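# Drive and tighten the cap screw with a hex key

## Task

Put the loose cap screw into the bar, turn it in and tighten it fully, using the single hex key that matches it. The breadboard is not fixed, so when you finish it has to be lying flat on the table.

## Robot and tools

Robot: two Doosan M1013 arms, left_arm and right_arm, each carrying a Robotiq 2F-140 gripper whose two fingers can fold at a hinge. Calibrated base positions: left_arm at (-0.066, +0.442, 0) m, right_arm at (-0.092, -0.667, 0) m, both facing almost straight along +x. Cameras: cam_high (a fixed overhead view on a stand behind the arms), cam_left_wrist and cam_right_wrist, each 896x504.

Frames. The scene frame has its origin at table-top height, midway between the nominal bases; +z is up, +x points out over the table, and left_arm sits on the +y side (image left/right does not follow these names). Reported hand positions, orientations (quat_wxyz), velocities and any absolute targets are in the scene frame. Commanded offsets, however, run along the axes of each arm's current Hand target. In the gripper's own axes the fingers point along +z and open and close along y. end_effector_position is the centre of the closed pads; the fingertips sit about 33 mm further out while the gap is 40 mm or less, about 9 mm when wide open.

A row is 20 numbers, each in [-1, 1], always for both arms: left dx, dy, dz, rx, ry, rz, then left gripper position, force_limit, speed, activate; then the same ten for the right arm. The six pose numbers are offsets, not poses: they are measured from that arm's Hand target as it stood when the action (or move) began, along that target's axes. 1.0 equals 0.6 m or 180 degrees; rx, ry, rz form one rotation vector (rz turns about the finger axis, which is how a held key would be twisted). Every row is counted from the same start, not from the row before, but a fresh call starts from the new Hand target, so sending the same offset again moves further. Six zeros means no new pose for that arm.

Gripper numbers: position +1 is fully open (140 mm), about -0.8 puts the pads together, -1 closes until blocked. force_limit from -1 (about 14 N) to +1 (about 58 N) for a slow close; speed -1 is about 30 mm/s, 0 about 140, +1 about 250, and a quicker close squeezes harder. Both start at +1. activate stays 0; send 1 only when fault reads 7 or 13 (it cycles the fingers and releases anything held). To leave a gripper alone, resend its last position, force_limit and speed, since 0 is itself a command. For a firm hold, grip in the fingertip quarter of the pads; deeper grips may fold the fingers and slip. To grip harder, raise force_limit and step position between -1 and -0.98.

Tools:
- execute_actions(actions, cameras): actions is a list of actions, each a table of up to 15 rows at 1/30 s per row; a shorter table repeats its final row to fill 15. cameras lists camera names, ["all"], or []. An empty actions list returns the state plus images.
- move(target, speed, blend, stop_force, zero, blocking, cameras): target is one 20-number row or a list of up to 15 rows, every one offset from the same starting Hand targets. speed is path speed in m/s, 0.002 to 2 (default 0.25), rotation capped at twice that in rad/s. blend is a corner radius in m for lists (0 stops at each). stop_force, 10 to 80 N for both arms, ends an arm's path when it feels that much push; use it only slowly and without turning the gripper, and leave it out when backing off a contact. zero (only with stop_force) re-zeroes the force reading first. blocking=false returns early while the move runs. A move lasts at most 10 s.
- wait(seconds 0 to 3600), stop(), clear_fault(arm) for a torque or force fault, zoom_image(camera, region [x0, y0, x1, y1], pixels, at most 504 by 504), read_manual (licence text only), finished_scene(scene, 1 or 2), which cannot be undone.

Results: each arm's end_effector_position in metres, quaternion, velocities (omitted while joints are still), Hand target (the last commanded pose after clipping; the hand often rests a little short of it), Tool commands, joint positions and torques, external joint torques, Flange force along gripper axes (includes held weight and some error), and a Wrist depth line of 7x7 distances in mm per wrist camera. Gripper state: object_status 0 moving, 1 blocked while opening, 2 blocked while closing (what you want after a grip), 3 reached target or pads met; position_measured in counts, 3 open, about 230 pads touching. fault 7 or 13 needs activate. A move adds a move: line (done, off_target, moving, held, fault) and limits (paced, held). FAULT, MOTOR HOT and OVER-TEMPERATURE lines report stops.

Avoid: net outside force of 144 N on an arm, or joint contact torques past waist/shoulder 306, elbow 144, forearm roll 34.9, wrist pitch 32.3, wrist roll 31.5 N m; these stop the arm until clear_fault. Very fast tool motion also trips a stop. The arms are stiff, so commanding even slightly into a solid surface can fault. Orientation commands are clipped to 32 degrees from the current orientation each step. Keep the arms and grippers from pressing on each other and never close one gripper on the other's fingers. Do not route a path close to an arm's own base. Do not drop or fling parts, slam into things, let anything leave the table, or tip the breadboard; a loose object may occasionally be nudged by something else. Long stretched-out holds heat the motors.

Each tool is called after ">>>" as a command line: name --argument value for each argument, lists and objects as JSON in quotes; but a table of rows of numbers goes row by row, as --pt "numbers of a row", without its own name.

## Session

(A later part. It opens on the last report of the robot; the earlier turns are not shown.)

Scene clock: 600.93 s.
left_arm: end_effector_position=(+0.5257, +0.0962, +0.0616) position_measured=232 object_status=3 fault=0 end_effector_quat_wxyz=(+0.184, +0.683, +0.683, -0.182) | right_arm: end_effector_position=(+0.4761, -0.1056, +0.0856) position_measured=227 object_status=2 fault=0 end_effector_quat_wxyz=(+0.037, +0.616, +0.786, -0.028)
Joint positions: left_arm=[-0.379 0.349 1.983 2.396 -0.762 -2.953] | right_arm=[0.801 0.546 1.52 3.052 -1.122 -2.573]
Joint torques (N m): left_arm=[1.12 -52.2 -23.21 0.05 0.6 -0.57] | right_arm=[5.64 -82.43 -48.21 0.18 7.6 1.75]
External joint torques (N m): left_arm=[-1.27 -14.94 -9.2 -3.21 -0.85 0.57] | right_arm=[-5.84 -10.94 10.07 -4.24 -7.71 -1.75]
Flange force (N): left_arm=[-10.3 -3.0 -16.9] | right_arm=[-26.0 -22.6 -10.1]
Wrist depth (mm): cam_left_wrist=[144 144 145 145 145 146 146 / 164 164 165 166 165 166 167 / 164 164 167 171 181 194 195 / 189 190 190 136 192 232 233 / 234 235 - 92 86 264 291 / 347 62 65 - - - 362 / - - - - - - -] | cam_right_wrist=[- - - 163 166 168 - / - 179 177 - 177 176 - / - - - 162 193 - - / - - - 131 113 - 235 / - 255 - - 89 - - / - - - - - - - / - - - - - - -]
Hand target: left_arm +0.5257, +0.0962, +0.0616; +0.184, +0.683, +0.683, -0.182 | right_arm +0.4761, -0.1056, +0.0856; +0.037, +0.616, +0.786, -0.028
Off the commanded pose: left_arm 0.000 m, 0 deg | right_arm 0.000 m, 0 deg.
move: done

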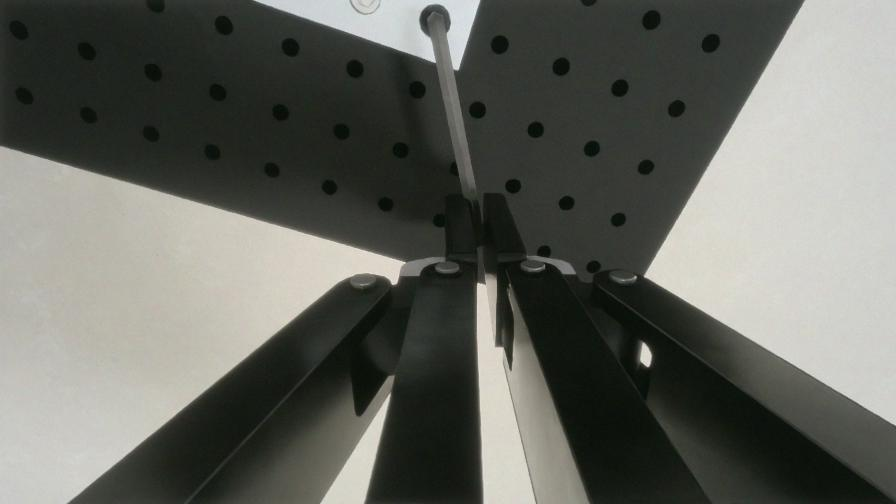

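>>> move --target '[0,0,0,0,0,0,-1,-0.3,-0.5,0,0,0,0,0,0,0,-0.68,0,-1,0]' --speed 0.03 --cameras '["cam_right_wrist","cam_high"]'

>>> zoom_image --camera "cam_right_wrist" --region '[380, 0, 580, 260]'

Scene clock: 602.40 s.
left_arm: end_effector_position=(+0.5257, +0.0962, +0.0616) position_measured=232 object_status=3 fault=0 end_effector_quat_wxyz=(+0.184, +0.683, +0.683, -0.182) | right_arm: end_effector_position=(+0.4763, -0.1054, +0.0856) position_measured=214 object_status=0 fault=0 end_effector_quat_wxyz=(+0.037, +0.616, +0.786, -0.027)
Joint positions: left_arm=[-0.379 0.349 1.983 2.396 -0.762 -2.953] | right_arm=[0.801 0.546 1.52 3.052 -1.122 -2.573]
Joint torques (N m): left_arm=[2.15 -51.82 -22.88 0.26 0.96 -0.55] | right_arm=[3.71 -88.68 -37.06 -1.67 -1.79 0.17]
External joint torques (N m): left_arm=[-2.1 -15.66 -9.61 -3.43 -1.2 0.55] | right_arm=[-3.71 -4.89 -1.15 -2.39 1.69 -0.17]
Flange force (N): left_arm=[-11.9 -3.4 -17.5] | right_arm=[-7.7 -2.4 -1.2]
Wrist depth (mm): cam_left_wrist=[144 144 144 145 145 146 147 / 164 164 165 165 165 166 167 / 164 164 167 171 181 193 195 / 188 189 190 137 192 232 234 / 234 235 - 92 86 265 290 / 349 62 65 - - - 362 / - - - - - - -] | cam_right_wrist=[166 - 166 164 167 169 - / - - - 177 178 175 - / - - - 188 192 - - / - - 209 130 200 - - / - - - - 90 244 - / - - - - - - - / - - - - - - -]
Hand target: left_arm +0.5257, +0.0962, +0.0616; +0.184, +0.683, +0.683, -0.182 | right_arm +0.4761, -0.1056, +0.0856; +0.037, +0.616, +0.786, -0.028
Off the commanded pose: left_arm 0.000 m, 0 deg | right_arm 0.000 m, 0 deg.
move: done
Images, in order (width x height): cam_high 896x504, cam_right_wrist 896x504.

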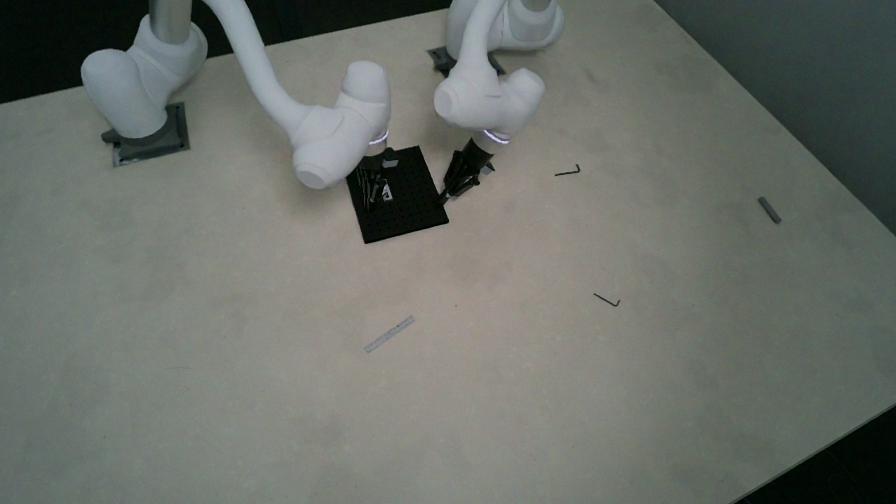

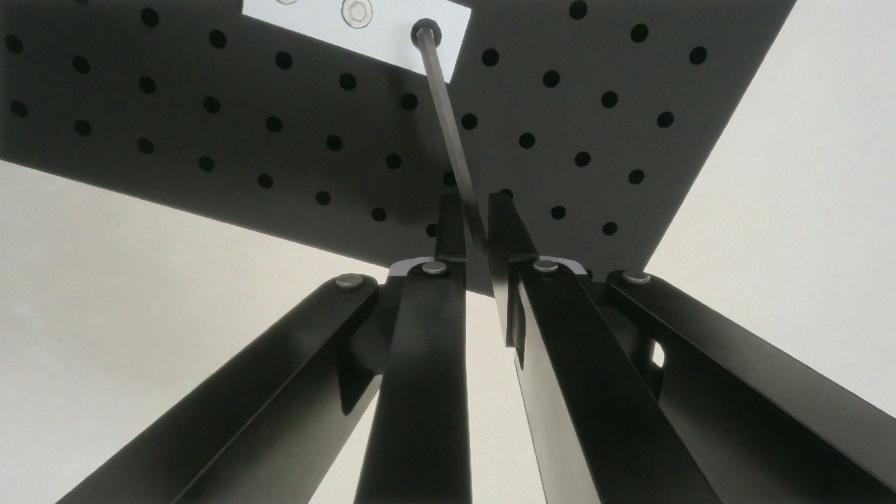

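Scaled by 1.938 from the camera's image (finer frame: 1280x720).

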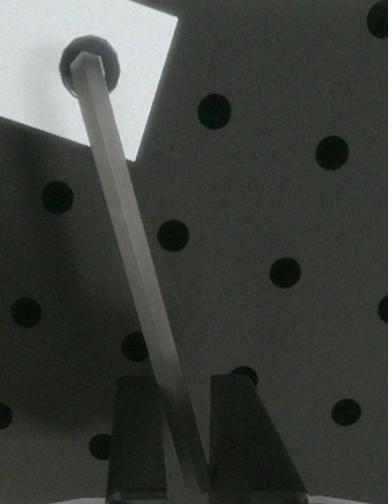

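>>> move --target '[0,0,0,0,0,0,-1,-0.3,-0.5,0,0.0,0.0023,0.0033,-0.008,0,-0.0863,-0.68,0,-1,0]' --speed 0.05 --cameras '["cam_right_wrist","cam_high"]'

>>> zoom_image --camera "cam_right_wrist" --region '[380, 0, 580, 260]'

Scene clock: 606.37 s.
left_arm: end_effector_position=(+0.5257, +0.0962, +0.0616) position_measured=232 object_status=3 fault=0 end_effector_quat_wxyz=(+0.184, +0.683, +0.683, -0.182) | right_arm: end_effector_position=(+0.4775, -0.1055, +0.0837) position_measured=214 object_status=3 fault=0 end_effector_quat_wxyz=(+0.041, +0.504, +0.863, -0.023)
Joint positions: left_arm=[-0.379 0.349 1.983 2.396 -0.762 -2.953] | right_arm=[0.804 0.538 1.536 3.04 -1.091 -2.835]
Joint torques (N m): left_arm=[1.76 -51.29 -22.82 0.39 0.78 -0.61] | right_arm=[-0.42 -88.18 -38.12 -3.41 -1.16 0.17]
External joint torques (N m): left_arm=[-1.68 -16.23 -9.65 -3.56 -1.02 0.61] | right_arm=[0.74 -3.99 0.34 -0.61 1.09 -0.17]
Flange force (N): left_arm=[-11.3 -4.0 -18.1] | right_arm=[-1.8 -7.3 -1.0]
Wrist depth (mm): cam_left_wrist=[144 144 145 145 145 146 146 / 165 164 164 165 166 167 167 / 163 164 168 171 181 194 195 / 189 190 191 137 192 232 234 / 234 235 - 92 86 264 292 / 348 62 65 - - - 364 / - - - - - - -] | cam_right_wrist=[167 - - 153 166 165 - / - - - 177 176 177 198 / - - 189 167 189 188 - / 231 233 225 130 103 233 - / - - - - 90 - - / - - - - - - - / - - - - - - -]
Hand target: left_arm +0.5257, +0.0962, +0.0616; +0.184, +0.683, +0.683, -0.182 | right_arm +0.4775, -0.1055, +0.0837; +0.041, +0.504, +0.863, -0.023
Off the commanded pose: left_arm 0.000 m, 0 deg | right_arm 0.000 m, 0 deg.
move: done
Images, in order (width x height): cam_high 896x504, cam_right_wrist 896x504.

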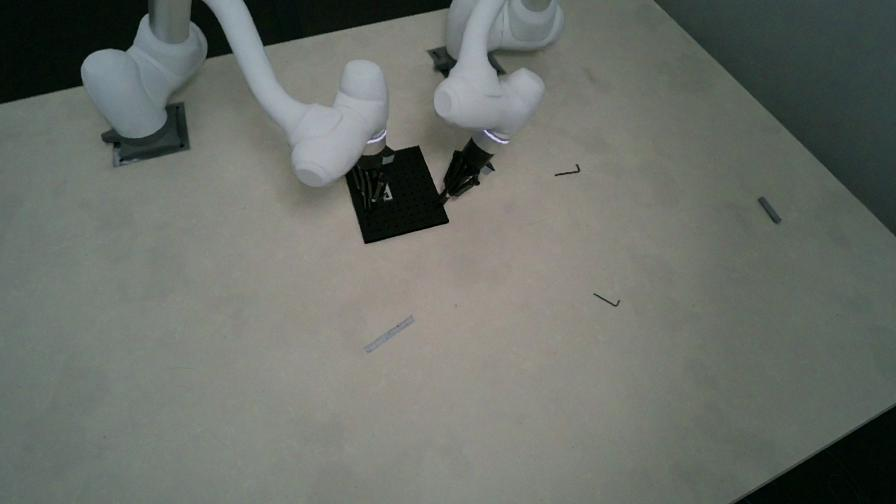

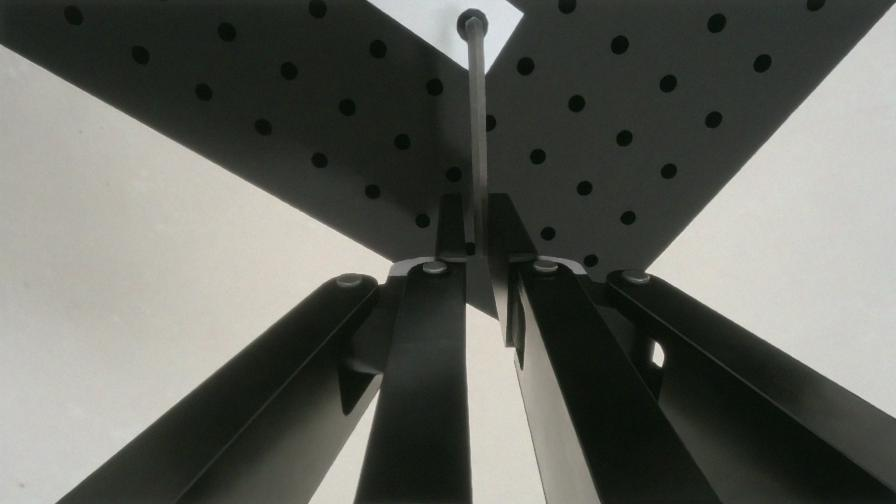

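Scaled by 1.938 from the camera's image (finer frame: 1280x720).

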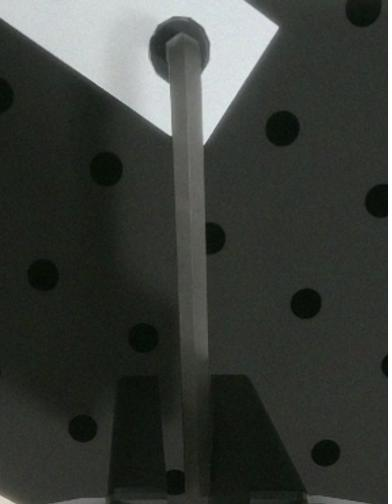

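>>> move --target '[0,0,0,0,0,0,-1,-0.3,-0.5,0,0.0,0.0008,0,0,0,0,-1,1,-0.6,0]' --speed 0.05

>>> move --target '[0,0,0.0014,0,0,0,-1,-0.3,-0.5,0,0,0,0,0,0,0,-1,1,-0.6,0]' --speed 0.01 --cameras '["cam_right_wrist"]'

>>> zoom_image --camera "cam_right_wrist" --region '[420, 0, 540, 120]'

Scene clock: 607.67 s.
left_arm: end_effector_position=(+0.5257, +0.0962, +0.0616) position_measured=232 object_status=3 fault=0 end_effector_quat_wxyz=(+0.184, +0.683, +0.683, -0.182) | right_arm: end_effector_position=(+0.4780, -0.1053, +0.0837) position_measured=227 object_status=0 fault=0 end_effector_quat_wxyz=(+0.041, +0.504, +0.863, -0.023)
Joint positions: left_arm=[-0.379 0.349 1.983 2.396 -0.762 -2.953] | right_arm=[0.804 0.539 1.535 3.04 -1.091 -2.835]
Joint torques (N m): left_arm=[1.46 -51.78 -22.74 0.37 0.78 -0.54] | right_arm=[1.39 -86.2 -37.1 -1.98 -0.84 0.92]
External joint torques (N m): left_arm=[-1.52 -15.8 -9.81 -3.54 -1.03 0.54] | right_arm=[-1.61 -6.05 -0.72 -2.05 0.77 -0.92]
Flange force (N): left_arm=[-11.3 -3.1 -17.8] | right_arm=[-5.8 -6.4 -3.6]
Wrist depth (mm): cam_left_wrist=[144 144 145 145 145 146 146 / 164 164 165 166 165 166 167 / 164 164 167 171 181 194 195 / 189 189 190 136 192 233 233 / 234 235 - 92 86 265 291 / 351 62 65 - - - 365 / - - - - - - -] | cam_right_wrist=[165 - - 153 166 166 167 / - - 179 - 174 177 177 / - 211 194 - - 189 211 / - - 230 110 114 - 230 / - 244 - - 90 - 247 / 276 - - - - - - / - - - - - - -]
Hand target: left_arm +0.5257, +0.0962, +0.0616; +0.184, +0.683, +0.683, -0.182 | right_arm +0.4779, -0.1052, +0.0837; +0.041, +0.504, +0.863, -0.023
Off the commanded pose: left_arm 0.000 m, 0 deg | right_arm 0.000 m, 0 deg.
move: done

Scene clock: 608.17 s.
left_arm: end_effector_position=(+0.5259, +0.0958, +0.0610) position_measured=232 object_status=3 fault=0 end_effector_quat_wxyz=(+0.184, +0.683, +0.683, -0.182) | right_arm: end_effector_position=(+0.4779, -0.1052, +0.0837) position_measured=227 object_status=2 fault=0 end_effector_quat_wxyz=(+0.041, +0.504, +0.863, -0.023)
Joint positions: left_arm=[-0.379 0.35 1.983 2.395 -0.761 -2.952] | right_arm=[0.804 0.539 1.535 3.04 -1.091 -2.835]
Joint torques (N m): left_arm=[-15.14 -23.69 -9.04 -0.65 -0.22 -0.55] | right_arm=[2.03 -86.05 -37.45 -1.92 -0.69 0.97]
External joint torques (N m): left_arm=[15.13 -43.57 -23.28 -2.5 -0.03 0.55] | right_arm=[-1.82 -6.44 -0.43 -2.12 0.63 -0.97]
Flange force (N): left_arm=[-8.5 -2.6 -68.0] | right_arm=[-6.4 -7.4 -3.8]
Wrist depth (mm): cam_left_wrist=[144 144 144 144 145 146 146 / 164 164 164 165 165 166 167 / 163 164 167 170 180 192 194 / 189 190 190 137 191 232 232 / 234 235 - 92 86 262 289 / 347 62 65 - - - 360 / - - - - - - -] | cam_right_wrist=[165 165 161 155 165 167 165 / - 176 177 177 177 176 - / - 213 190 - - 189 216 / - - - 109 - - 228 / - 247 - - 90 - - / 275 - - - - - - / - - - - - - -]
Hand target: left_arm +0.5257, +0.0958, +0.0609; +0.184, +0.683, +0.683, -0.182 | right_arm +0.4779, -0.1052, +0.0837; +0.041, +0.504, +0.863, -0.023
Off the commanded pose: left_arm 0.000 m, 0 deg | right_arm 0.000 m, 0 deg.
move: done

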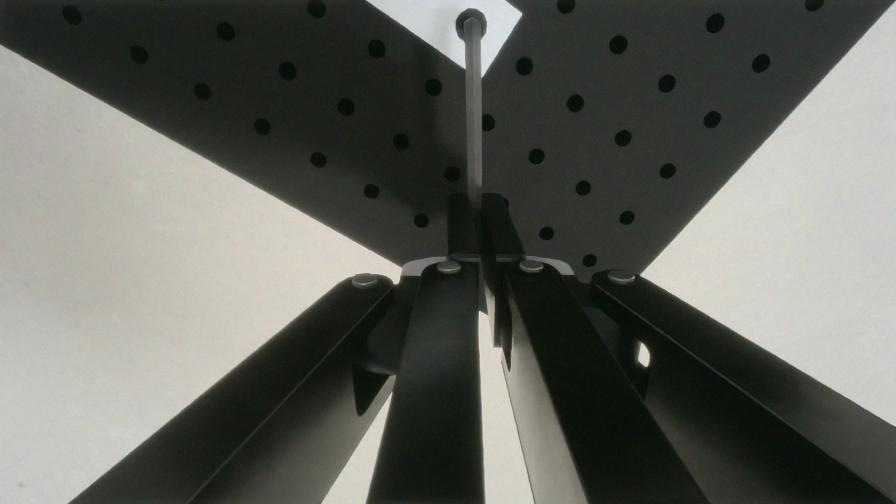

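Scaled by 4.200 from the camera's image (finer frame: 1280x720).

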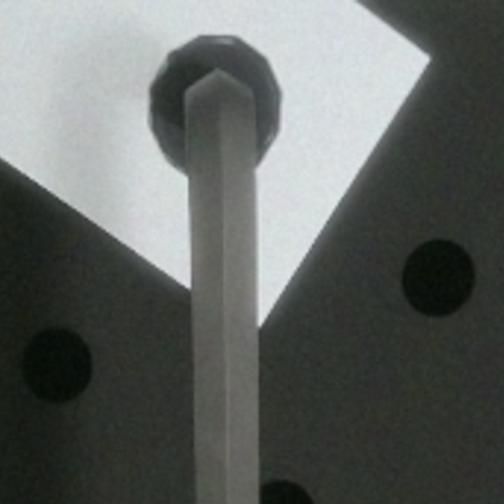

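>>> move --target '[0,0,0,0,0,0,-1,-0.3,-0.5,0,0.0018,-0.0247,0,0.0062,0,0.0664,-1,1,-0.6,0]' --speed 0.03 --cameras '["cam_right_wrist"]'

>>> zoom_image --camera "cam_right_wrist" --region '[420, 0, 540, 120]'

Scene clock: 612.70 s.
left_arm: end_effector_position=(+0.5257, +0.0958, +0.0609) position_measured=232 object_status=3 fault=0 end_effector_quat_wxyz=(+0.184, +0.683, +0.683, -0.182) | right_arm: end_effector_position=(+0.4645, -0.1116, +0.0835) position_measured=227 object_status=2 fault=0 end_effector_quat_wxyz=(+0.038, +0.591, +0.805, -0.027)
Joint positions: left_arm=[-0.379 0.35 1.983 2.395 -0.761 -2.952] | right_arm=[0.807 0.528 1.554 3.048 -1.102 -2.626]
Joint torques (N m): left_arm=[-15.22 -19.37 -6.84 -0.07 -0.03 -0.57] | right_arm=[4.78 -87.69 -20.63 -0.26 -12.14 0.82]
External joint torques (N m): left_arm=[15.24 -47.97 -25.56 -3.09 -0.21 0.57] | right_arm=[-5.25 -3.18 -16.82 -3.74 12.03 -0.82]
Flange force (N): left_arm=[-11.0 -3.9 -73.7] | right_arm=[3.8 24.5 3.1]
Wrist depth (mm): cam_left_wrist=[144 144 144 145 145 145 146 / 164 164 165 165 165 166 167 / 163 164 167 171 181 193 194 / 188 190 190 137 191 232 233 / 234 235 - 92 86 264 290 / 347 62 65 - - - 362 / - - - - - - -] | cam_right_wrist=[162 164 163 153 166 168 167 / - 177 - 174 177 174 - / - 187 - 187 188 - - / - - - 109 201 200 - / - 251 - - 90 247 256 / - - - - - - - / - - - - - - -]
Hand target: left_arm +0.5257, +0.0958, +0.0609; +0.184, +0.683, +0.683, -0.182 | right_arm +0.4645, -0.1116, +0.0835; +0.038, +0.591, +0.805, -0.027
Off the commanded pose: left_arm 0.000 m, 0 deg | right_arm 0.000 m, 0 deg.
move: done

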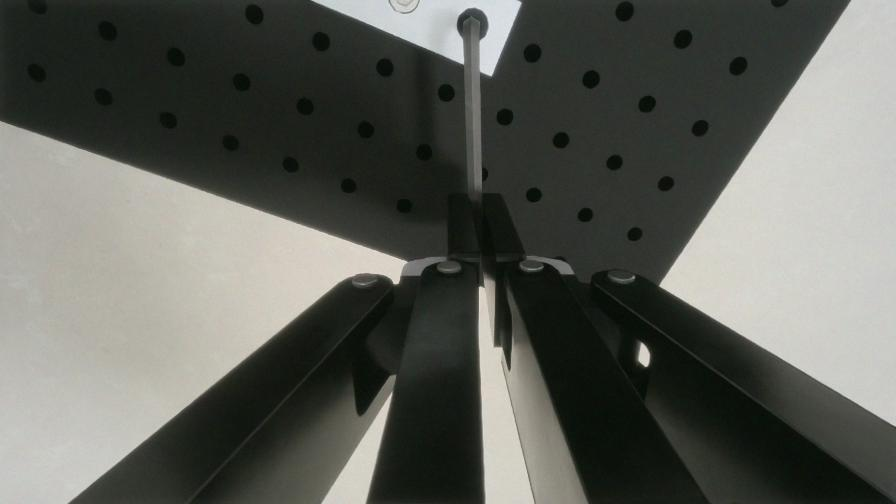

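Scaled by 4.200 from the camera's image (finer frame: 1280x720).

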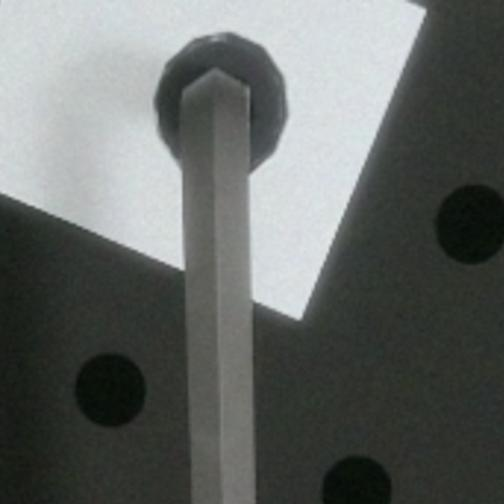

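>>> move --target '[0,0,0,0,0,0,-1,-0.3,-0.5,0,0.0005,-0.0135,0,0.0034,0,0.0365,-1,1,-0.6,0]' --speed 0.03 --cameras '["cam_right_wrist"]'

>>> zoom_image --camera "cam_right_wrist" --region '[420, 0, 540, 120]'

Scene clock: 615.33 s.
left_arm: end_effector_position=(+0.5257, +0.0958, +0.0609) position_measured=232 object_status=3 fault=0 end_effector_quat_wxyz=(+0.184, +0.683, +0.683, -0.182) | right_arm: end_effector_position=(+0.4567, -0.1137, +0.0835) position_measured=227 object_status=2 fault=0 end_effector_quat_wxyz=(+0.036, +0.636, +0.770, -0.029)
Joint positions: left_arm=[-0.379 0.35 1.983 2.395 -0.761 -2.952] | right_arm=[0.81 0.523 1.563 3.055 -1.108 -2.512]
Joint torques (N m): left_arm=[-15.54 -19.29 -6.39 -0.19 -0.05 -0.58] | right_arm=[5 -87.38 -21.9 -0.19 -11.48 0.93]
External joint torques (N m): left_arm=[15.53 -48.12 -25.95 -2.96 -0.19 0.58] | right_arm=[-4.34 -3.01 -15.44 -3.77 11.34 -0.93]
Flange force (N): left_arm=[-11.1 -3.1 -74.3] | right_arm=[6.2 21.4 3.0]
Wrist depth (mm): cam_left_wrist=[144 144 144 145 145 146 146 / 164 164 164 165 165 166 166 / 163 164 168 171 181 194 194 / 188 189 190 137 191 231 234 / 234 226 - 92 86 263 291 / 330 62 65 - - - 362 / - - - - - - -] | cam_right_wrist=[- - - 153 165 166 185 / - 179 177 176 176 174 199 / - 189 - 189 - - - / - 232 231 109 200 203 - / 251 253 - - 89 - 250 / - - - - - - - / - - - - - - -]
Hand target: left_arm +0.5257, +0.0958, +0.0609; +0.184, +0.683, +0.683, -0.182 | right_arm +0.4567, -0.1137, +0.0835; +0.036, +0.636, +0.770, -0.029
Off the commanded pose: left_arm 0.000 m, 0 deg | right_arm 0.000 m, 0 deg.
move: done

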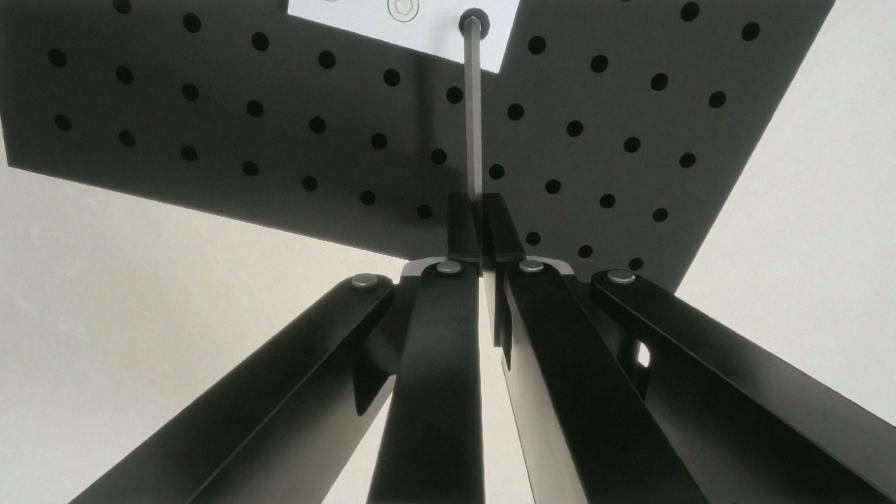

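Scaled by 4.200 from the camera's image (finer frame: 1280x720).

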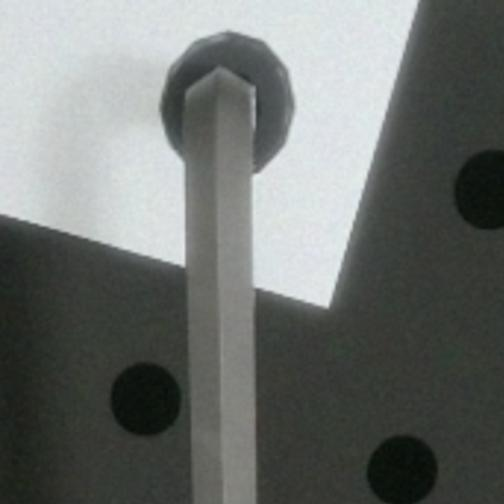

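>>> move --target '[0,0,0,0,0,0,-1,-0.3,-0.5,0,-0.0003,0.0125,0,-0.0031,0,-0.0335,-1,1,-0.6,0]' --speed 0.04

>>> move --target '[0,0,0,0,0,0,-1,-0.3,-0.5,0,0,0,0,0,0,0,-0.68,0,-1,0]' --speed 0.03 --cameras '["cam_right_wrist"]'

>>> zoom_image --camera "cam_right_wrist" --region '[380, 0, 580, 260]'

Scene clock: 617.43 s.
left_arm: end_effector_position=(+0.5257, +0.0958, +0.0609) position_measured=232 object_status=3 fault=0 end_effector_quat_wxyz=(+0.184, +0.683, +0.683, -0.182) | right_arm: end_effector_position=(+0.4641, -0.1125, +0.0835) position_measured=227 object_status=2 fault=0 end_effector_quat_wxyz=(+0.038, +0.595, +0.802, -0.027)
Joint positions: left_arm=[-0.379 0.35 1.983 2.395 -0.761 -2.952] | right_arm=[0.806 0.527 1.555 3.049 -1.102 -2.618]
Joint torques (N m): left_arm=[-15.55 -19.96 -7.11 -0.26 -0.08 -0.57] | right_arm=[-21.52 -89.75 -41.32 -11.85 -0.91 0.56]
External joint torques (N m): left_arm=[15.52 -47.57 -25.29 -2.89 -0.17 0.57] | right_arm=[21.71 -1.12 3.76 7.85 0.8 -0.56]
Flange force (N): left_arm=[-10.5 -3.6 -73.5] | right_arm=[18.7 -21.6 0.8]
Wrist depth (mm): cam_left_wrist=[144 144 144 145 145 146 146 / 164 164 164 165 165 166 167 / 163 164 167 171 181 194 195 / 188 189 190 137 192 232 233 / 233 235 - 92 86 264 290 / 347 62 65 - - - 363 / - - - - - - -] | cam_right_wrist=[- - 166 157 166 167 167 / 180 - 176 176 175 174 199 / - - 186 188 189 189 213 / 234 - - 109 201 227 229 / - 247 - - 89 - 246 / - - - - - - - / - - - - - - -]
Hand target: left_arm +0.5257, +0.0958, +0.0609; +0.184, +0.683, +0.683, -0.182 | right_arm +0.4641, -0.1125, +0.0835; +0.038, +0.595, +0.802, -0.027
Off the commanded pose: left_arm 0.000 m, 0 deg | right_arm 0.000 m, 0 deg.
move: done

Scene clock: 617.97 s.
left_arm: end_effector_position=(+0.5257, +0.0958, +0.0609) position_measured=232 object_status=3 fault=0 end_effector_quat_wxyz=(+0.184, +0.683, +0.683, -0.182) | right_arm: end_effector_position=(+0.4642, -0.1126, +0.0835) position_measured=214 object_status=0 fault=0 end_effector_quat_wxyz=(+0.038, +0.595, +0.802, -0.027)
Joint positions: left_arm=[-0.379 0.35 1.983 2.395 -0.761 -2.952] | right_arm=[0.806 0.527 1.555 3.049 -1.102 -2.618]
Joint torques (N m): left_arm=[-16.16 -19.38 -8.18 -0.66 0.42 -0.52] | right_arm=[-1.22 -88.43 -40.12 -3.99 -0.41 0.08]
External joint torques (N m): left_arm=[16.15 -47.95 -24.14 -2.49 -0.67 0.52] | right_arm=[1.58 -2.4 2.75 0.02 0.29 -0.08]
Flange force (N): left_arm=[-9.2 -5.3 -75.4] | right_arm=[-3.3 -9.5 0.9]
Wrist depth (mm): cam_left_wrist=[144 144 144 145 145 145 146 / 163 164 165 165 165 166 167 / 163 164 167 170 181 193 194 / 188 189 190 137 191 232 232 / 234 235 - 92 86 263 290 / 329 62 65 - - - 362 / - - - - - - -] | cam_right_wrist=[- 163 169 155 166 167 167 / - - 177 179 176 174 - / - - - 185 193 219 - / - 234 - 110 198 225 228 / 253 252 - - 89 - 250 / - - - - - - - / - - - - - - -]
Hand target: left_arm +0.5257, +0.0958, +0.0609; +0.184, +0.683, +0.683, -0.182 | right_arm +0.4641, -0.1125, +0.0835; +0.038, +0.595, +0.802, -0.027
Off the commanded pose: left_arm 0.000 m, 0 deg | right_arm 0.000 m, 0 deg.
move: done

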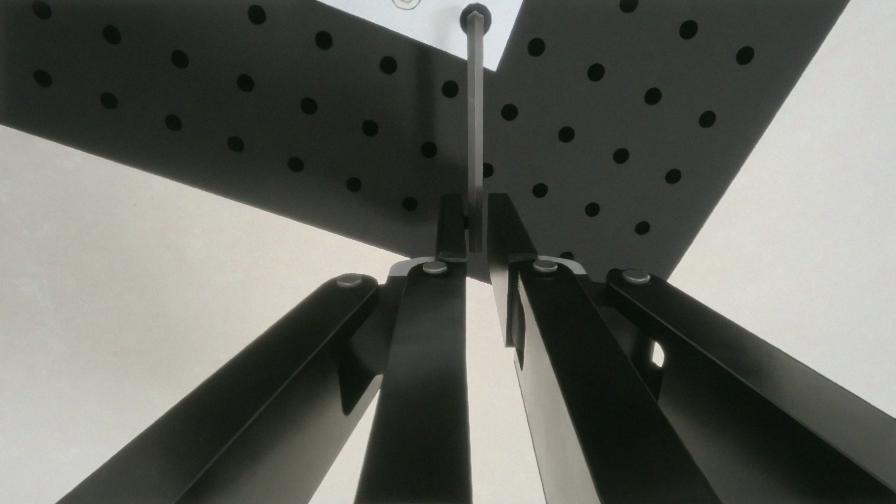

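Scaled by 1.938 from the camera's image (finer frame: 1280x720).

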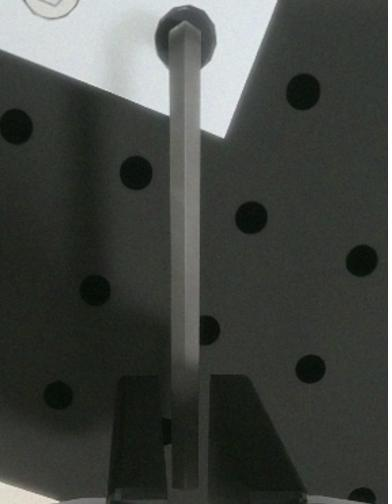

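>>> move --target '[0,0,-0.0004,0,0,0,-1,-0.3,-0.5,0,0,-0.0012,0,0,0,0,-1,0,-0.8,0]' --speed 0.03

>>> move --target '[0,0,0,0,0,0,-1,-0.3,-0.5,0,-0.001,0,-0.01,0,0,0,-1,0,-0.8,0]' --speed 0.03 --cameras '["cam_right_wrist"]'

>>> zoom_image --camera "cam_right_wrist" --region '[420, 0, 540, 120]'

Scene clock: 619.03 s.
left_arm: end_effector_position=(+0.5257, +0.0959, +0.0611) position_measured=232 object_status=3 fault=0 end_effector_quat_wxyz=(+0.184, +0.683, +0.683, -0.182) | right_arm: end_effector_position=(+0.4634, -0.1127, +0.0835) position_measured=225 object_status=0 fault=0 end_effector_quat_wxyz=(+0.038, +0.595, +0.802, -0.027)
Joint positions: left_arm=[-0.379 0.349 1.983 2.396 -0.761 -2.952] | right_arm=[0.807 0.526 1.557 3.049 -1.101 -2.617]
Joint torques (N m): left_arm=[-12.62 -26.4 -10.26 -0.27 0.06 -0.59] | right_arm=[0.93 -85.24 -38.44 -2.7 -0.62 0.44]
External joint torques (N m): left_arm=[12.83 -41.06 -22.09 -2.89 -0.31 0.59] | right_arm=[-1.02 -5.3 1.06 -1.28 0.5 -0.44]
Flange force (N): left_arm=[-9.6 -3.1 -62.8] | right_arm=[-7.1 -8.1 -2.0]
Wrist depth (mm): cam_left_wrist=[144 144 145 144 145 146 146 / 164 164 164 165 165 165 167 / 163 164 167 171 180 193 194 / 188 190 190 137 192 233 234 / 234 235 - 92 86 263 291 / 348 62 65 - - - 363 / - - - - - - -] | cam_right_wrist=[168 166 166 156 165 168 166 / 177 - - 176 177 174 - / - 191 190 187 191 - 216 / - - 230 109 200 - - / - 250 - - 89 - - / - - - - - - - / - - - - - - -]
Hand target: left_arm +0.5257, +0.0959, +0.0611; +0.184, +0.683, +0.683, -0.182 | right_arm +0.4634, -0.1127, +0.0835; +0.038, +0.595, +0.802, -0.027
Off the commanded pose: left_arm 0.000 m, 0 deg | right_arm 0.000 m, 0 deg.
move: done

Scene clock: 619.53 s.
left_arm: end_effector_position=(+0.5257, +0.0960, +0.0611) position_measured=232 object_status=3 fault=0 end_effector_quat_wxyz=(+0.184, +0.683, +0.683, -0.182) | right_arm: end_effector_position=(+0.4633, -0.1126, +0.0895) position_measured=225 object_status=2 fault=0 end_effector_quat_wxyz=(+0.038, +0.595, +0.803, -0.027)
Joint positions: left_arm=[-0.379 0.349 1.983 2.396 -0.761 -2.952] | right_arm=[0.807 0.521 1.552 3.049 -1.111 -2.618]
Joint torques (N m): left_arm=[-8.2 -40.78 -18.81 -1.31 -0.2 -0.56] | right_arm=[-16.84 -103.3 -38.35 -10.5 -8.11 0.33]
External joint torques (N m): left_arm=[8.18 -26.55 -13.61 -1.85 -0.05 0.56] | right_arm=[17.16 12.82 0.76 6.51 7.99 -0.33]
Flange force (N): left_arm=[-5.4 -3.5 -40.0] | right_arm=[25.1 -1.3 20.2]
Wrist depth (mm): cam_left_wrist=[144 144 144 145 145 145 146 / 164 163 164 165 165 166 166 / 163 164 167 170 181 193 194 / 187 188 189 137 191 232 233 / 229 221 - 92 86 263 289 / 327 62 65 - - - 362 / - - - - - - -] | cam_right_wrist=[- 161 - 154 168 170 169 / - 179 - - 179 178 - / - - - 184 191 191 216 / - - - 111 199 209 - / - - - - 89 - - / - - - - - - - / - - - - - - -]
Hand target: left_arm +0.5257, +0.0959, +0.0611; +0.184, +0.683, +0.683, -0.182 | right_arm +0.4634, -0.1127, +0.0895; +0.038, +0.595, +0.802, -0.027
Off the commanded pose: left_arm 0.000 m, 0 deg | right_arm 0.000 m, 0 deg.
move: done

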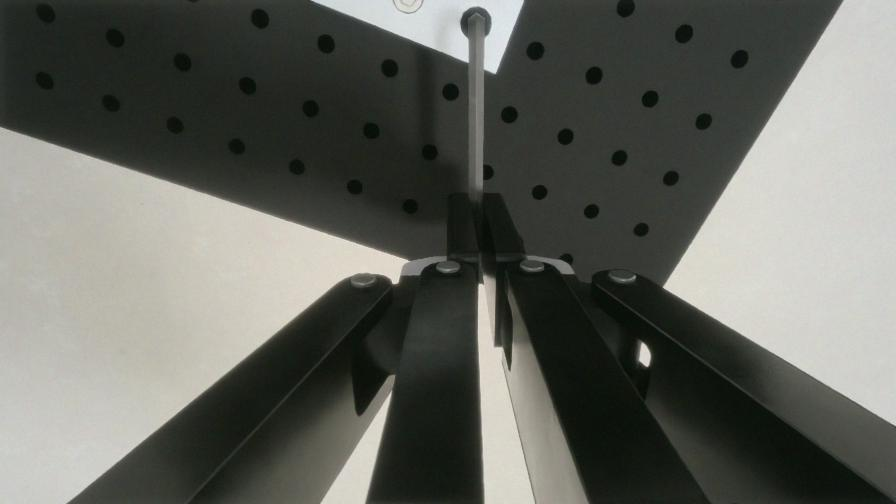

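Scaled by 4.200 from the camera's image (finer frame: 1280x720).

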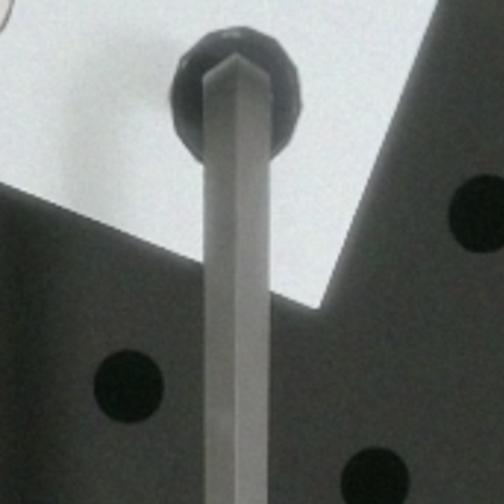

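>>> move --target '[0,0,0,0,0,0,-1,-0.3,-0.5,0,0.001,0,0.01,0,0,0,-1,0,-0.8,0]' --speed 0.03

>>> move --target '[0,0,0,0,0,0,-1,-0.3,-0.5,0,0,0,0,0,0,0,-0.6,0,-0.8,0]' --speed 0.03 --cameras '["cam_right_wrist"]'

Scene clock: 620.73 s.
left_arm: end_effector_position=(+0.5258, +0.0959, +0.0611) position_measured=232 object_status=3 fault=0 end_effector_quat_wxyz=(+0.184, +0.683, +0.683, -0.182) | right_arm: end_effector_position=(+0.4636, -0.1129, +0.0836) position_measured=225 object_status=2 fault=0 end_effector_quat_wxyz=(+0.038, +0.595, +0.802, -0.027)
Joint positions: left_arm=[-0.379 0.349 1.983 2.395 -0.761 -2.952] | right_arm=[0.806 0.526 1.557 3.048 -1.102 -2.617]
Joint torques (N m): left_arm=[-7.99 -33.45 -15.17 -0.21 1.01 -0.58] | right_arm=[0.32 -83.23 -36.96 -3.07 -0.6 0.5]
External joint torques (N m): left_arm=[7.94 -33.85 -17.16 -2.94 -1.27 0.58] | right_arm=[-0.57 -7.47 -0.49 -0.92 0.49 -0.5]
Flange force (N): left_arm=[-10.1 -5.5 -50.2] | right_arm=[-6.7 -7.8 -5.0]
Wrist depth (mm): cam_left_wrist=[144 144 144 144 145 145 146 / 164 164 165 165 165 166 167 / 163 164 167 171 181 193 194 / 189 190 190 137 192 231 233 / 235 235 - 92 86 264 290 / 347 62 65 - - - 363 / - - - - - - -] | cam_right_wrist=[163 168 166 152 166 165 167 / - 175 174 - 176 175 196 / - - - 189 192 - - / - 232 - 118 197 226 - / - - - - 89 - - / - - - - - - - / - - - - - - -]
Hand target: left_arm +0.5257, +0.0959, +0.0611; +0.184, +0.683, +0.683, -0.182 | right_arm +0.4634, -0.1127, +0.0835; +0.038, +0.595, +0.802, -0.027
Off the commanded pose: left_arm 0.000 m, 0 deg | right_arm 0.000 m, 0 deg.
move: done

Scene clock: 621.30 s.
left_arm: end_effector_position=(+0.5258, +0.0959, +0.0611) position_measured=232 object_status=3 fault=0 end_effector_quat_wxyz=(+0.184, +0.683, +0.683, -0.182) | right_arm: end_effector_position=(+0.4634, -0.1127, +0.0834) position_measured=205 object_status=0 fault=0 end_effector_quat_wxyz=(+0.038, +0.595, +0.802, -0.027)
Joint positions: left_arm=[-0.379 0.349 1.983 2.396 -0.761 -2.952] | right_arm=[0.807 0.526 1.557 3.049 -1.101 -2.617]
Joint torques (N m): left_arm=[-8.07 -33.45 -14.95 -0.17 1.04 -0.57] | right_arm=[-1 -88.01 -40.09 -3.99 -0.37 0.01]
External joint torques (N m): left_arm=[8.04 -33.88 -17.35 -2.98 -1.3 0.57] | right_arm=[0.44 -2.89 2.32 -0.04 0.27 -0.01]
Flange force (N): left_arm=[-10.2 -5.2 -50.4] | right_arm=[-4.4 -8.6 0.3]
Wrist depth (mm): cam_left_wrist=[144 144 144 144 145 146 146 / 164 164 165 165 165 166 167 / 164 164 167 171 181 194 194 / 182 189 190 136 191 231 233 / 246 235 - 92 86 264 290 / 349 62 65 - - - 364 / - - - - - - -] | cam_right_wrist=[- 167 167 156 166 167 164 / - 175 179 180 175 177 - / - 193 190 187 - 185 - / 237 - 198 131 109 - 235 / 250 - - - 90 - - / - - - - - - - / - - - - - - -]
Hand target: left_arm +0.5257, +0.0959, +0.0611; +0.184, +0.683, +0.683, -0.182 | right_arm +0.4634, -0.1127, +0.0835; +0.038, +0.595, +0.802, -0.027
Off the commanded pose: left_arm 0.000 m, 0 deg | right_arm 0.000 m, 0 deg.
move: done

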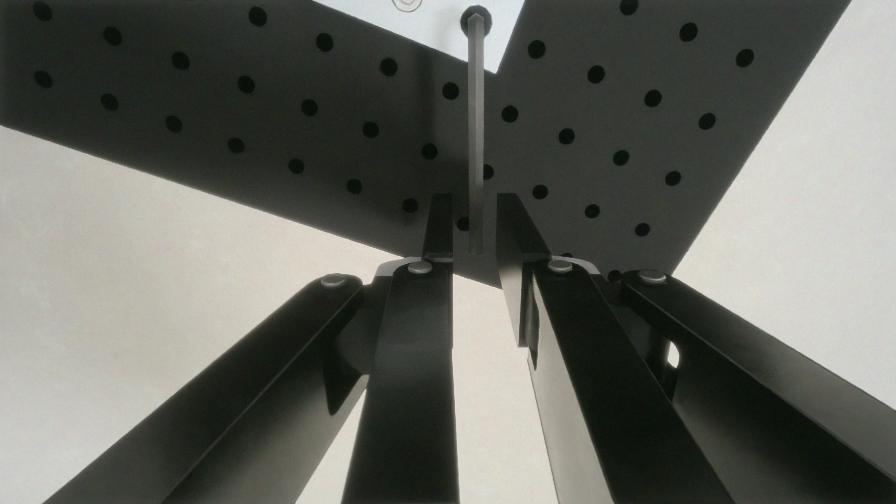

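>>> move --target '[0,0,0,0,0,0,-1,-0.3,-0.5,0,0.0963,0,-0.009,0,0.0295,0,-0.6,0,-0.8,0]' --speed 0.06 --cameras '["cam_right_wrist"]'

>>> zoom_image --camera "cam_right_wrist" --region '[380, 100, 580, 360]'

Scene clock: 623.27 s.
left_arm: end_effector_position=(+0.5258, +0.0959, +0.0611) position_measured=232 object_status=3 fault=0 end_effector_quat_wxyz=(+0.184, +0.683, +0.683, -0.182) | right_arm: end_effector_position=(+0.4465, -0.0572, +0.0836) position_measured=205 object_status=3 fault=0 end_effector_quat_wxyz=(+0.000, +0.595, +0.803, +0.001)
Joint positions: left_arm=[-0.379 0.349 1.983 2.396 -0.761 -2.952] | right_arm=[0.836 0.545 1.523 3.141 -1.072 -2.631]
Joint torques (N m): left_arm=[-8.47 -33.16 -14.78 -0.18 1.04 -0.57] | right_arm=[-1.19 -89.56 -40.2 -3.78 -0.28 0.11]
External joint torques (N m): left_arm=[8.34 -34.28 -17.6 -2.97 -1.29 0.57] | right_arm=[0.73 -3.25 2.45 -0.08 0.29 -0.11]
Flange force (N): left_arm=[-10.1 -5.0 -51.2] | right_arm=[-4.9 -9.4 -0.2]
Wrist depth (mm): cam_left_wrist=[144 144 144 145 145 146 146 / 164 164 165 165 165 166 167 / 163 163 167 180 181 194 194 / 181 189 190 112 192 232 233 / 246 235 - 92 86 263 290 / 347 62 65 - - - 362 / - - - - - - -] | cam_right_wrist=[- - 172 171 171 170 171 / 183 184 180 178 180 181 175 / - - - 177 188 189 220 / - 204 204 131 118 199 - / - - - - 90 - 240 / 260 - - - - - - / - - - - - - -]
Hand target: left_arm +0.5257, +0.0959, +0.0611; +0.184, +0.683, +0.683, -0.182 | right_arm +0.4465, -0.0572, +0.0836; +0.000, +0.595, +0.803, +0.001
Off the commanded pose: left_arm 0.000 m, 0 deg | right_arm 0.000 m, 0 deg.
move: done

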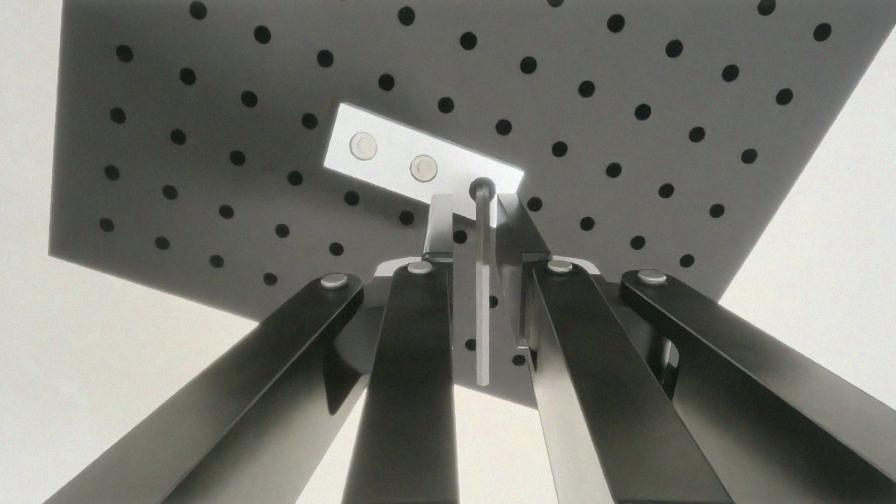

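Scaled by 1.938 from the camera's image (finer frame: 1280x720).

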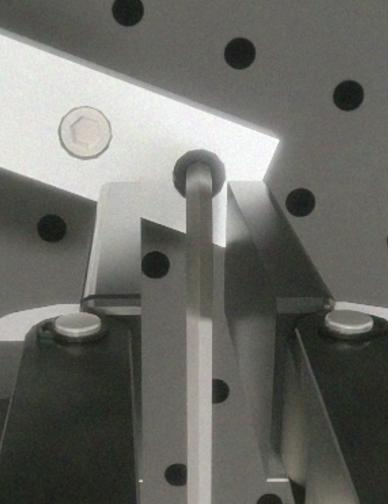

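>>> move --target '[0,0,0,0,0,0,-1,-0.3,-0.5,0,0.0167,0.0038,0,0,0,0,-0.6,0,-0.8,0]' --speed 0.06

>>> move --target '[0,0,0,0,0,0,-1,-0.3,-0.5,0,0,0,0,0,0,0,-1,0.3,-0.8,0]' --speed 0.06 --cameras '["cam_right_wrist"]'

>>> move --target '[0,0,0,0,0,0,-1,-0.3,-0.5,0,0,0,-0.01,0,0,0,-1,0.3,-0.8,0]' --speed 0.03 --cameras '["cam_right_wrist"]'

Scene clock: 624.33 s.
left_arm: end_effector_position=(+0.5257, +0.0959, +0.0611) position_measured=232 object_status=3 fault=0 end_effector_quat_wxyz=(+0.184, +0.683, +0.683, -0.182) | right_arm: end_effector_position=(+0.4458, -0.0469, +0.0836) position_measured=205 object_status=3 fault=0 end_effector_quat_wxyz=(+0.000, +0.595, +0.803, +0.001)
Joint positions: left_arm=[-0.379 0.349 1.983 2.396 -0.761 -2.952] | right_arm=[0.846 0.555 1.506 3.141 -1.079 -2.622]
Joint torques (N m): left_arm=[-7.52 -32.94 -14.57 -0.2 0.99 -0.56] | right_arm=[-1.19 -91.22 -40.42 -3.81 -0.28 0.07]
External joint torques (N m): left_arm=[7.55 -34.24 -17.75 -2.95 -1.24 0.56] | right_arm=[1.58 -2.71 2.62 -0.03 0.29 -0.07]
Flange force (N): left_arm=[-11.3 -5.2 -50.5] | right_arm=[-3.9 -9.7 0.4]
Wrist depth (mm): cam_left_wrist=[144 144 144 145 145 146 146 / 165 164 165 165 165 166 166 / 163 164 167 171 181 193 195 / 189 190 190 136 192 232 233 / 235 235 - 92 86 263 290 / 349 62 65 - - - 363 / - - - - - - -] | cam_right_wrist=[- - 172 171 171 170 170 / - - 182 180 179 180 180 / - - 181 183 191 190 211 / - 206 196 120 196 201 228 / - - - - 89 - 238 / - - - - - - - / - - - - - - -]
Hand target: left_arm +0.5257, +0.0959, +0.0611; +0.184, +0.683, +0.683, -0.182 | right_arm +0.4458, -0.0469, +0.0836; +0.000, +0.595, +0.803, +0.001
Off the commanded pose: left_arm 0.000 m, 0 deg | right_arm 0.000 m, 0 deg.
move: done

Scene clock: 625.10 s.
left_arm: end_effector_position=(+0.5257, +0.0959, +0.0611) position_measured=232 object_status=3 fault=0 end_effector_quat_wxyz=(+0.184, +0.683, +0.683, -0.182) | right_arm: end_effector_position=(+0.4458, -0.0469, +0.0836) position_measured=226 object_status=0 fault=0 end_effector_quat_wxyz=(+0.000, +0.595, +0.803, +0.001)
Joint positions: left_arm=[-0.379 0.349 1.983 2.396 -0.761 -2.952] | right_arm=[0.846 0.555 1.506 3.141 -1.079 -2.622]
Joint torques (N m): left_arm=[-7.98 -34.03 -15.06 -0.23 0.8 -0.54] | right_arm=[-2.3 -84.57 -37.1 -4.27 -0.07 -0.09]
External joint torques (N m): left_arm=[8.03 -33.62 -17.4 -2.93 -1.05 0.54] | right_arm=[2.13 -9.36 -0.83 0.4 0.09 0.09]
Flange force (N): left_arm=[-10.2 -4.9 -49.8] | right_arm=[-3.8 -11.0 -7.6]
Wrist depth (mm): cam_left_wrist=[144 144 144 145 145 145 146 / 164 164 165 166 165 166 166 / 163 164 167 171 181 194 194 / 189 190 190 136 192 232 233 / 235 235 - 92 86 264 291 / 351 62 65 - - - 361 / - - - - - - -] | cam_right_wrist=[- - 172 172 171 170 169 / - 179 181 181 178 180 180 / - - 181 179 190 190 - / - - 199 109 199 201 - / - - - - 89 - 235 / - - - - - - - / - - - - - - -]
Hand target: left_arm +0.5257, +0.0959, +0.0611; +0.184, +0.683, +0.683, -0.182 | right_arm +0.4458, -0.0469, +0.0836; +0.000, +0.595, +0.803, +0.001
Off the commanded pose: left_arm 0.000 m, 0 deg | right_arm 0.000 m, 0 deg.
move: done

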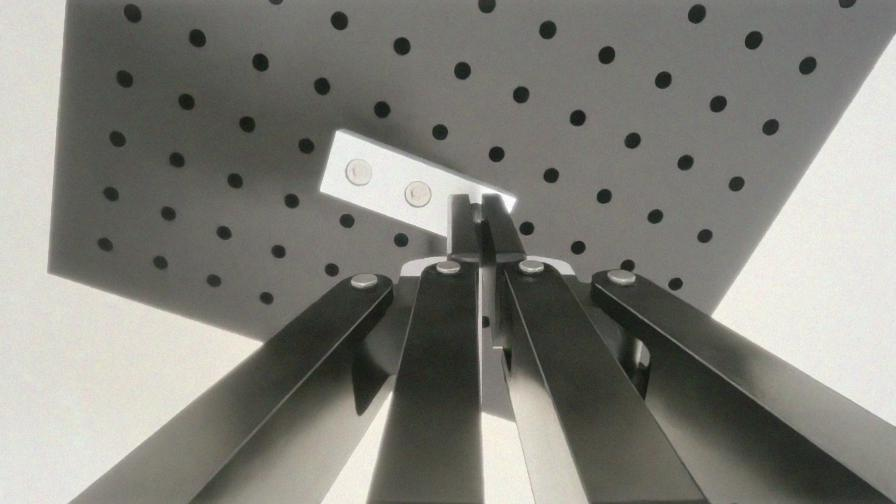

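Scene clock: 625.60 s.
left_arm: end_effector_position=(+0.5257, +0.0960, +0.0611) position_measured=232 object_status=3 fault=0 end_effector_quat_wxyz=(+0.184, +0.683, +0.683, -0.182) | right_arm: end_effector_position=(+0.4457, -0.0469, +0.0895) position_measured=226 object_status=2 fault=0 end_effector_quat_wxyz=(+0.000, +0.595, +0.803, +0.001)
Joint positions: left_arm=[-0.379 0.349 1.983 2.396 -0.761 -2.952] | right_arm=[0.846 0.551 1.502 3.141 -1.088 -2.622]
Joint torques (N m): left_arm=[-8.21 -46.35 -21.74 -2.03 -0.49 -0.59] | right_arm=[-13.52 -109.61 -53.1 -8.63 -0.08 0.03]
External joint torques (N m): left_arm=[8.27 -21.13 -10.58 -1.13 0.24 0.59] | right_arm=[13.57 16.32 15.16 4.77 0.1 -0.03]
Flange force (N): left_arm=[-1.6 -2.3 -33.0] | right_arm=[7.6 -19.0 24.1]
Wrist depth (mm): cam_left_wrist=[144 144 144 144 145 146 146 / 164 163 164 165 165 165 166 / 163 164 168 171 180 194 194 / 186 188 187 137 191 231 232 / 227 220 - 92 86 264 289 / 289 62 65 - - - 363 / - - - - - - -] | cam_right_wrist=[- - 173 176 174 175 176 / - 187 179 182 180 183 210 / - - 188 187 193 192 - / 200 - - 109 200 200 - / - 210 - - 89 - - / - - - - - - - / - - - - - - -]
Hand target: left_arm +0.5257, +0.0959, +0.0611; +0.184, +0.683, +0.683, -0.182 | right_arm +0.4458, -0.0469, +0.0896; +0.000, +0.595, +0.803, +0.001
Off the commanded pose: left_arm 0.000 m, 0 deg | right_arm 0.000 m, 0 deg.
move: done

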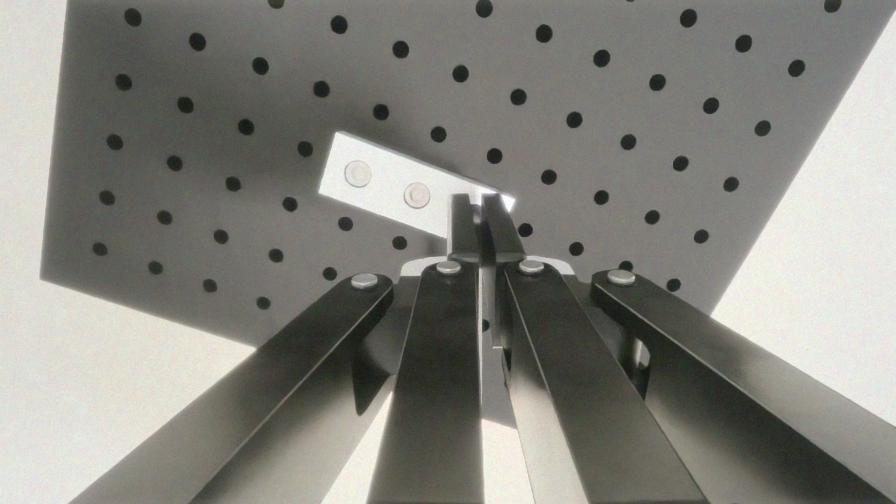

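>>> move --pt "0 0 0 0 0 0 -1 -0.3 -0.5 0 0 0 0.009 0 0 0 -1 0.3 -0.8 0" --pt "0 0 0 0 0 0 -1 -0.3 -0.5 0 0 0.0007 0.009 0 0 -0.022 -1 0.3 -0.8 0" --speed 0.03 --cameras '["cam_right_wrist"]'

>>> move --target '[0,0,0,0,0,0,-1,-0.3,-0.5,0,0,0,-0.004,0,0,0,-1,0.3,-0.8,0]' --speed 0.03

Scene clock: 628.00 s.
left_arm: end_effector_position=(+0.5257, +0.0959, +0.0611) position_measured=232 object_status=3 fault=0 end_effector_quat_wxyz=(+0.184, +0.683, +0.683, -0.182) | right_arm: end_effector_position=(+0.4462, -0.0468, +0.0842) position_measured=226 object_status=2 fault=0 end_effector_quat_wxyz=(+0.001, +0.567, +0.823, +0.001)
Joint positions: left_arm=[-0.379 0.349 1.983 2.396 -0.761 -2.952] | right_arm=[0.845 0.555 1.505 3.141 -1.08 -2.691]
Joint torques (N m): left_arm=[-4.21 -38.83 -16.66 0.31 0.98 -0.61] | right_arm=[1.14 -100.52 -47.01 -2.67 -0.04 0.25]
External joint torques (N m): left_arm=[4.18 -28.29 -15.65 -3.46 -1.23 0.61] | right_arm=[-0.4 6.72 9.05 -1.17 0.06 -0.25]
Flange force (N): left_arm=[-11.9 -4.0 -39.4] | right_arm=[-6.4 -10.2 12.1]
Wrist depth (mm): cam_left_wrist=[144 144 144 144 145 146 146 / 164 164 165 165 165 166 167 / 163 164 167 170 181 193 194 / 189 190 190 137 185 233 233 / 234 234 - 92 86 264 291 / 350 62 65 - - - 365 / - - - - - - -] | cam_right_wrist=[- - 170 170 171 170 171 / - 183 179 180 180 180 179 / - 192 189 179 190 190 209 / - - - 112 199 199 - / - - - - 89 - - / - - - - - - - / - - - - - - -]
Hand target: left_arm +0.5257, +0.0959, +0.0611; +0.184, +0.683, +0.683, -0.182 | right_arm +0.4462, -0.0468, +0.0842; +0.000, +0.567, +0.823, +0.001
Off the commanded pose: left_arm 0.000 m, 0 deg | right_arm 0.000 m, 0 deg.
move: done

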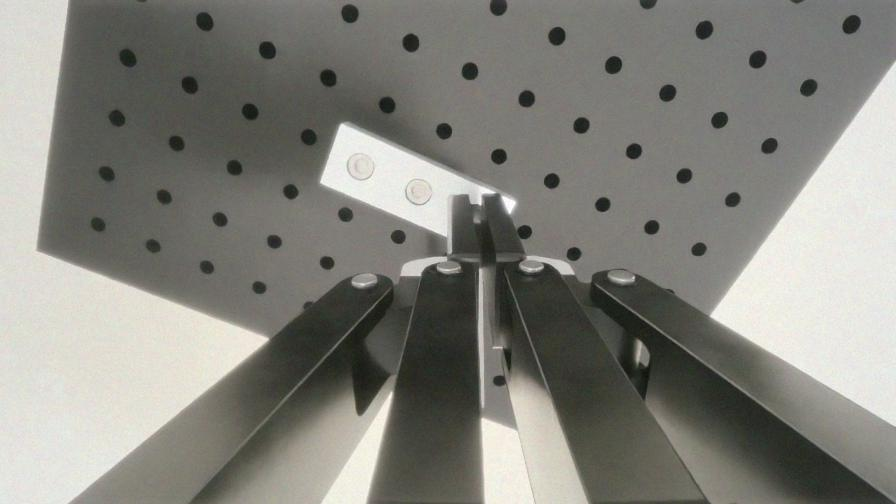

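Scene clock: 628.50 s.
left_arm: end_effector_position=(+0.5257, +0.0959, +0.0611) position_measured=232 object_status=3 fault=0 end_effector_quat_wxyz=(+0.184, +0.683, +0.683, -0.182) | right_arm: end_effector_position=(+0.4462, -0.0468, +0.0865) position_measured=226 object_status=2 fault=0 end_effector_quat_wxyz=(+0.001, +0.567, +0.823, +0.001)
Joint positions: left_arm=[-0.379 0.349 1.983 2.396 -0.761 -2.952] | right_arm=[0.845 0.553 1.503 3.141 -1.084 -2.691]
Joint torques (N m): left_arm=[-5.35 -43.44 -17.7 -0.32 -0.53 -0.63] | right_arm=[-9.6 -107.71 -51.22 -6.81 0 0.28]
External joint torques (N m): left_arm=[5.31 -23.61 -14.58 -2.83 0.27 0.63] | right_arm=[9.69 13.6 13.01 2.93 0.03 -0.28]
Flange force (N): left_arm=[-8.4 -0.5 -32.7] | right_arm=[4.9 -15.1 20.3]
Wrist depth (mm): cam_left_wrist=[143 144 144 144 145 146 146 / 164 164 164 165 166 166 167 / 163 164 166 171 181 193 194 / 187 188 189 137 190 232 234 / 231 222 - 92 86 265 290 / 347 62 65 - - - 363 / - - - - - - -] | cam_right_wrist=[- - 173 172 172 172 172 / 181 182 180 182 181 181 181 / 191 192 187 178 192 191 195 / - 207 - 112 200 200 227 / - - - - 88 - - / - - - - - - - / - - - - - - -]
Hand target: left_arm +0.5257, +0.0959, +0.0611; +0.184, +0.683, +0.683, -0.182 | right_arm +0.4462, -0.0468, +0.0866; +0.000, +0.567, +0.823, +0.001
Off the commanded pose: left_arm 0.000 m, 0 deg | right_arm 0.000 m, 0 deg.
move: done


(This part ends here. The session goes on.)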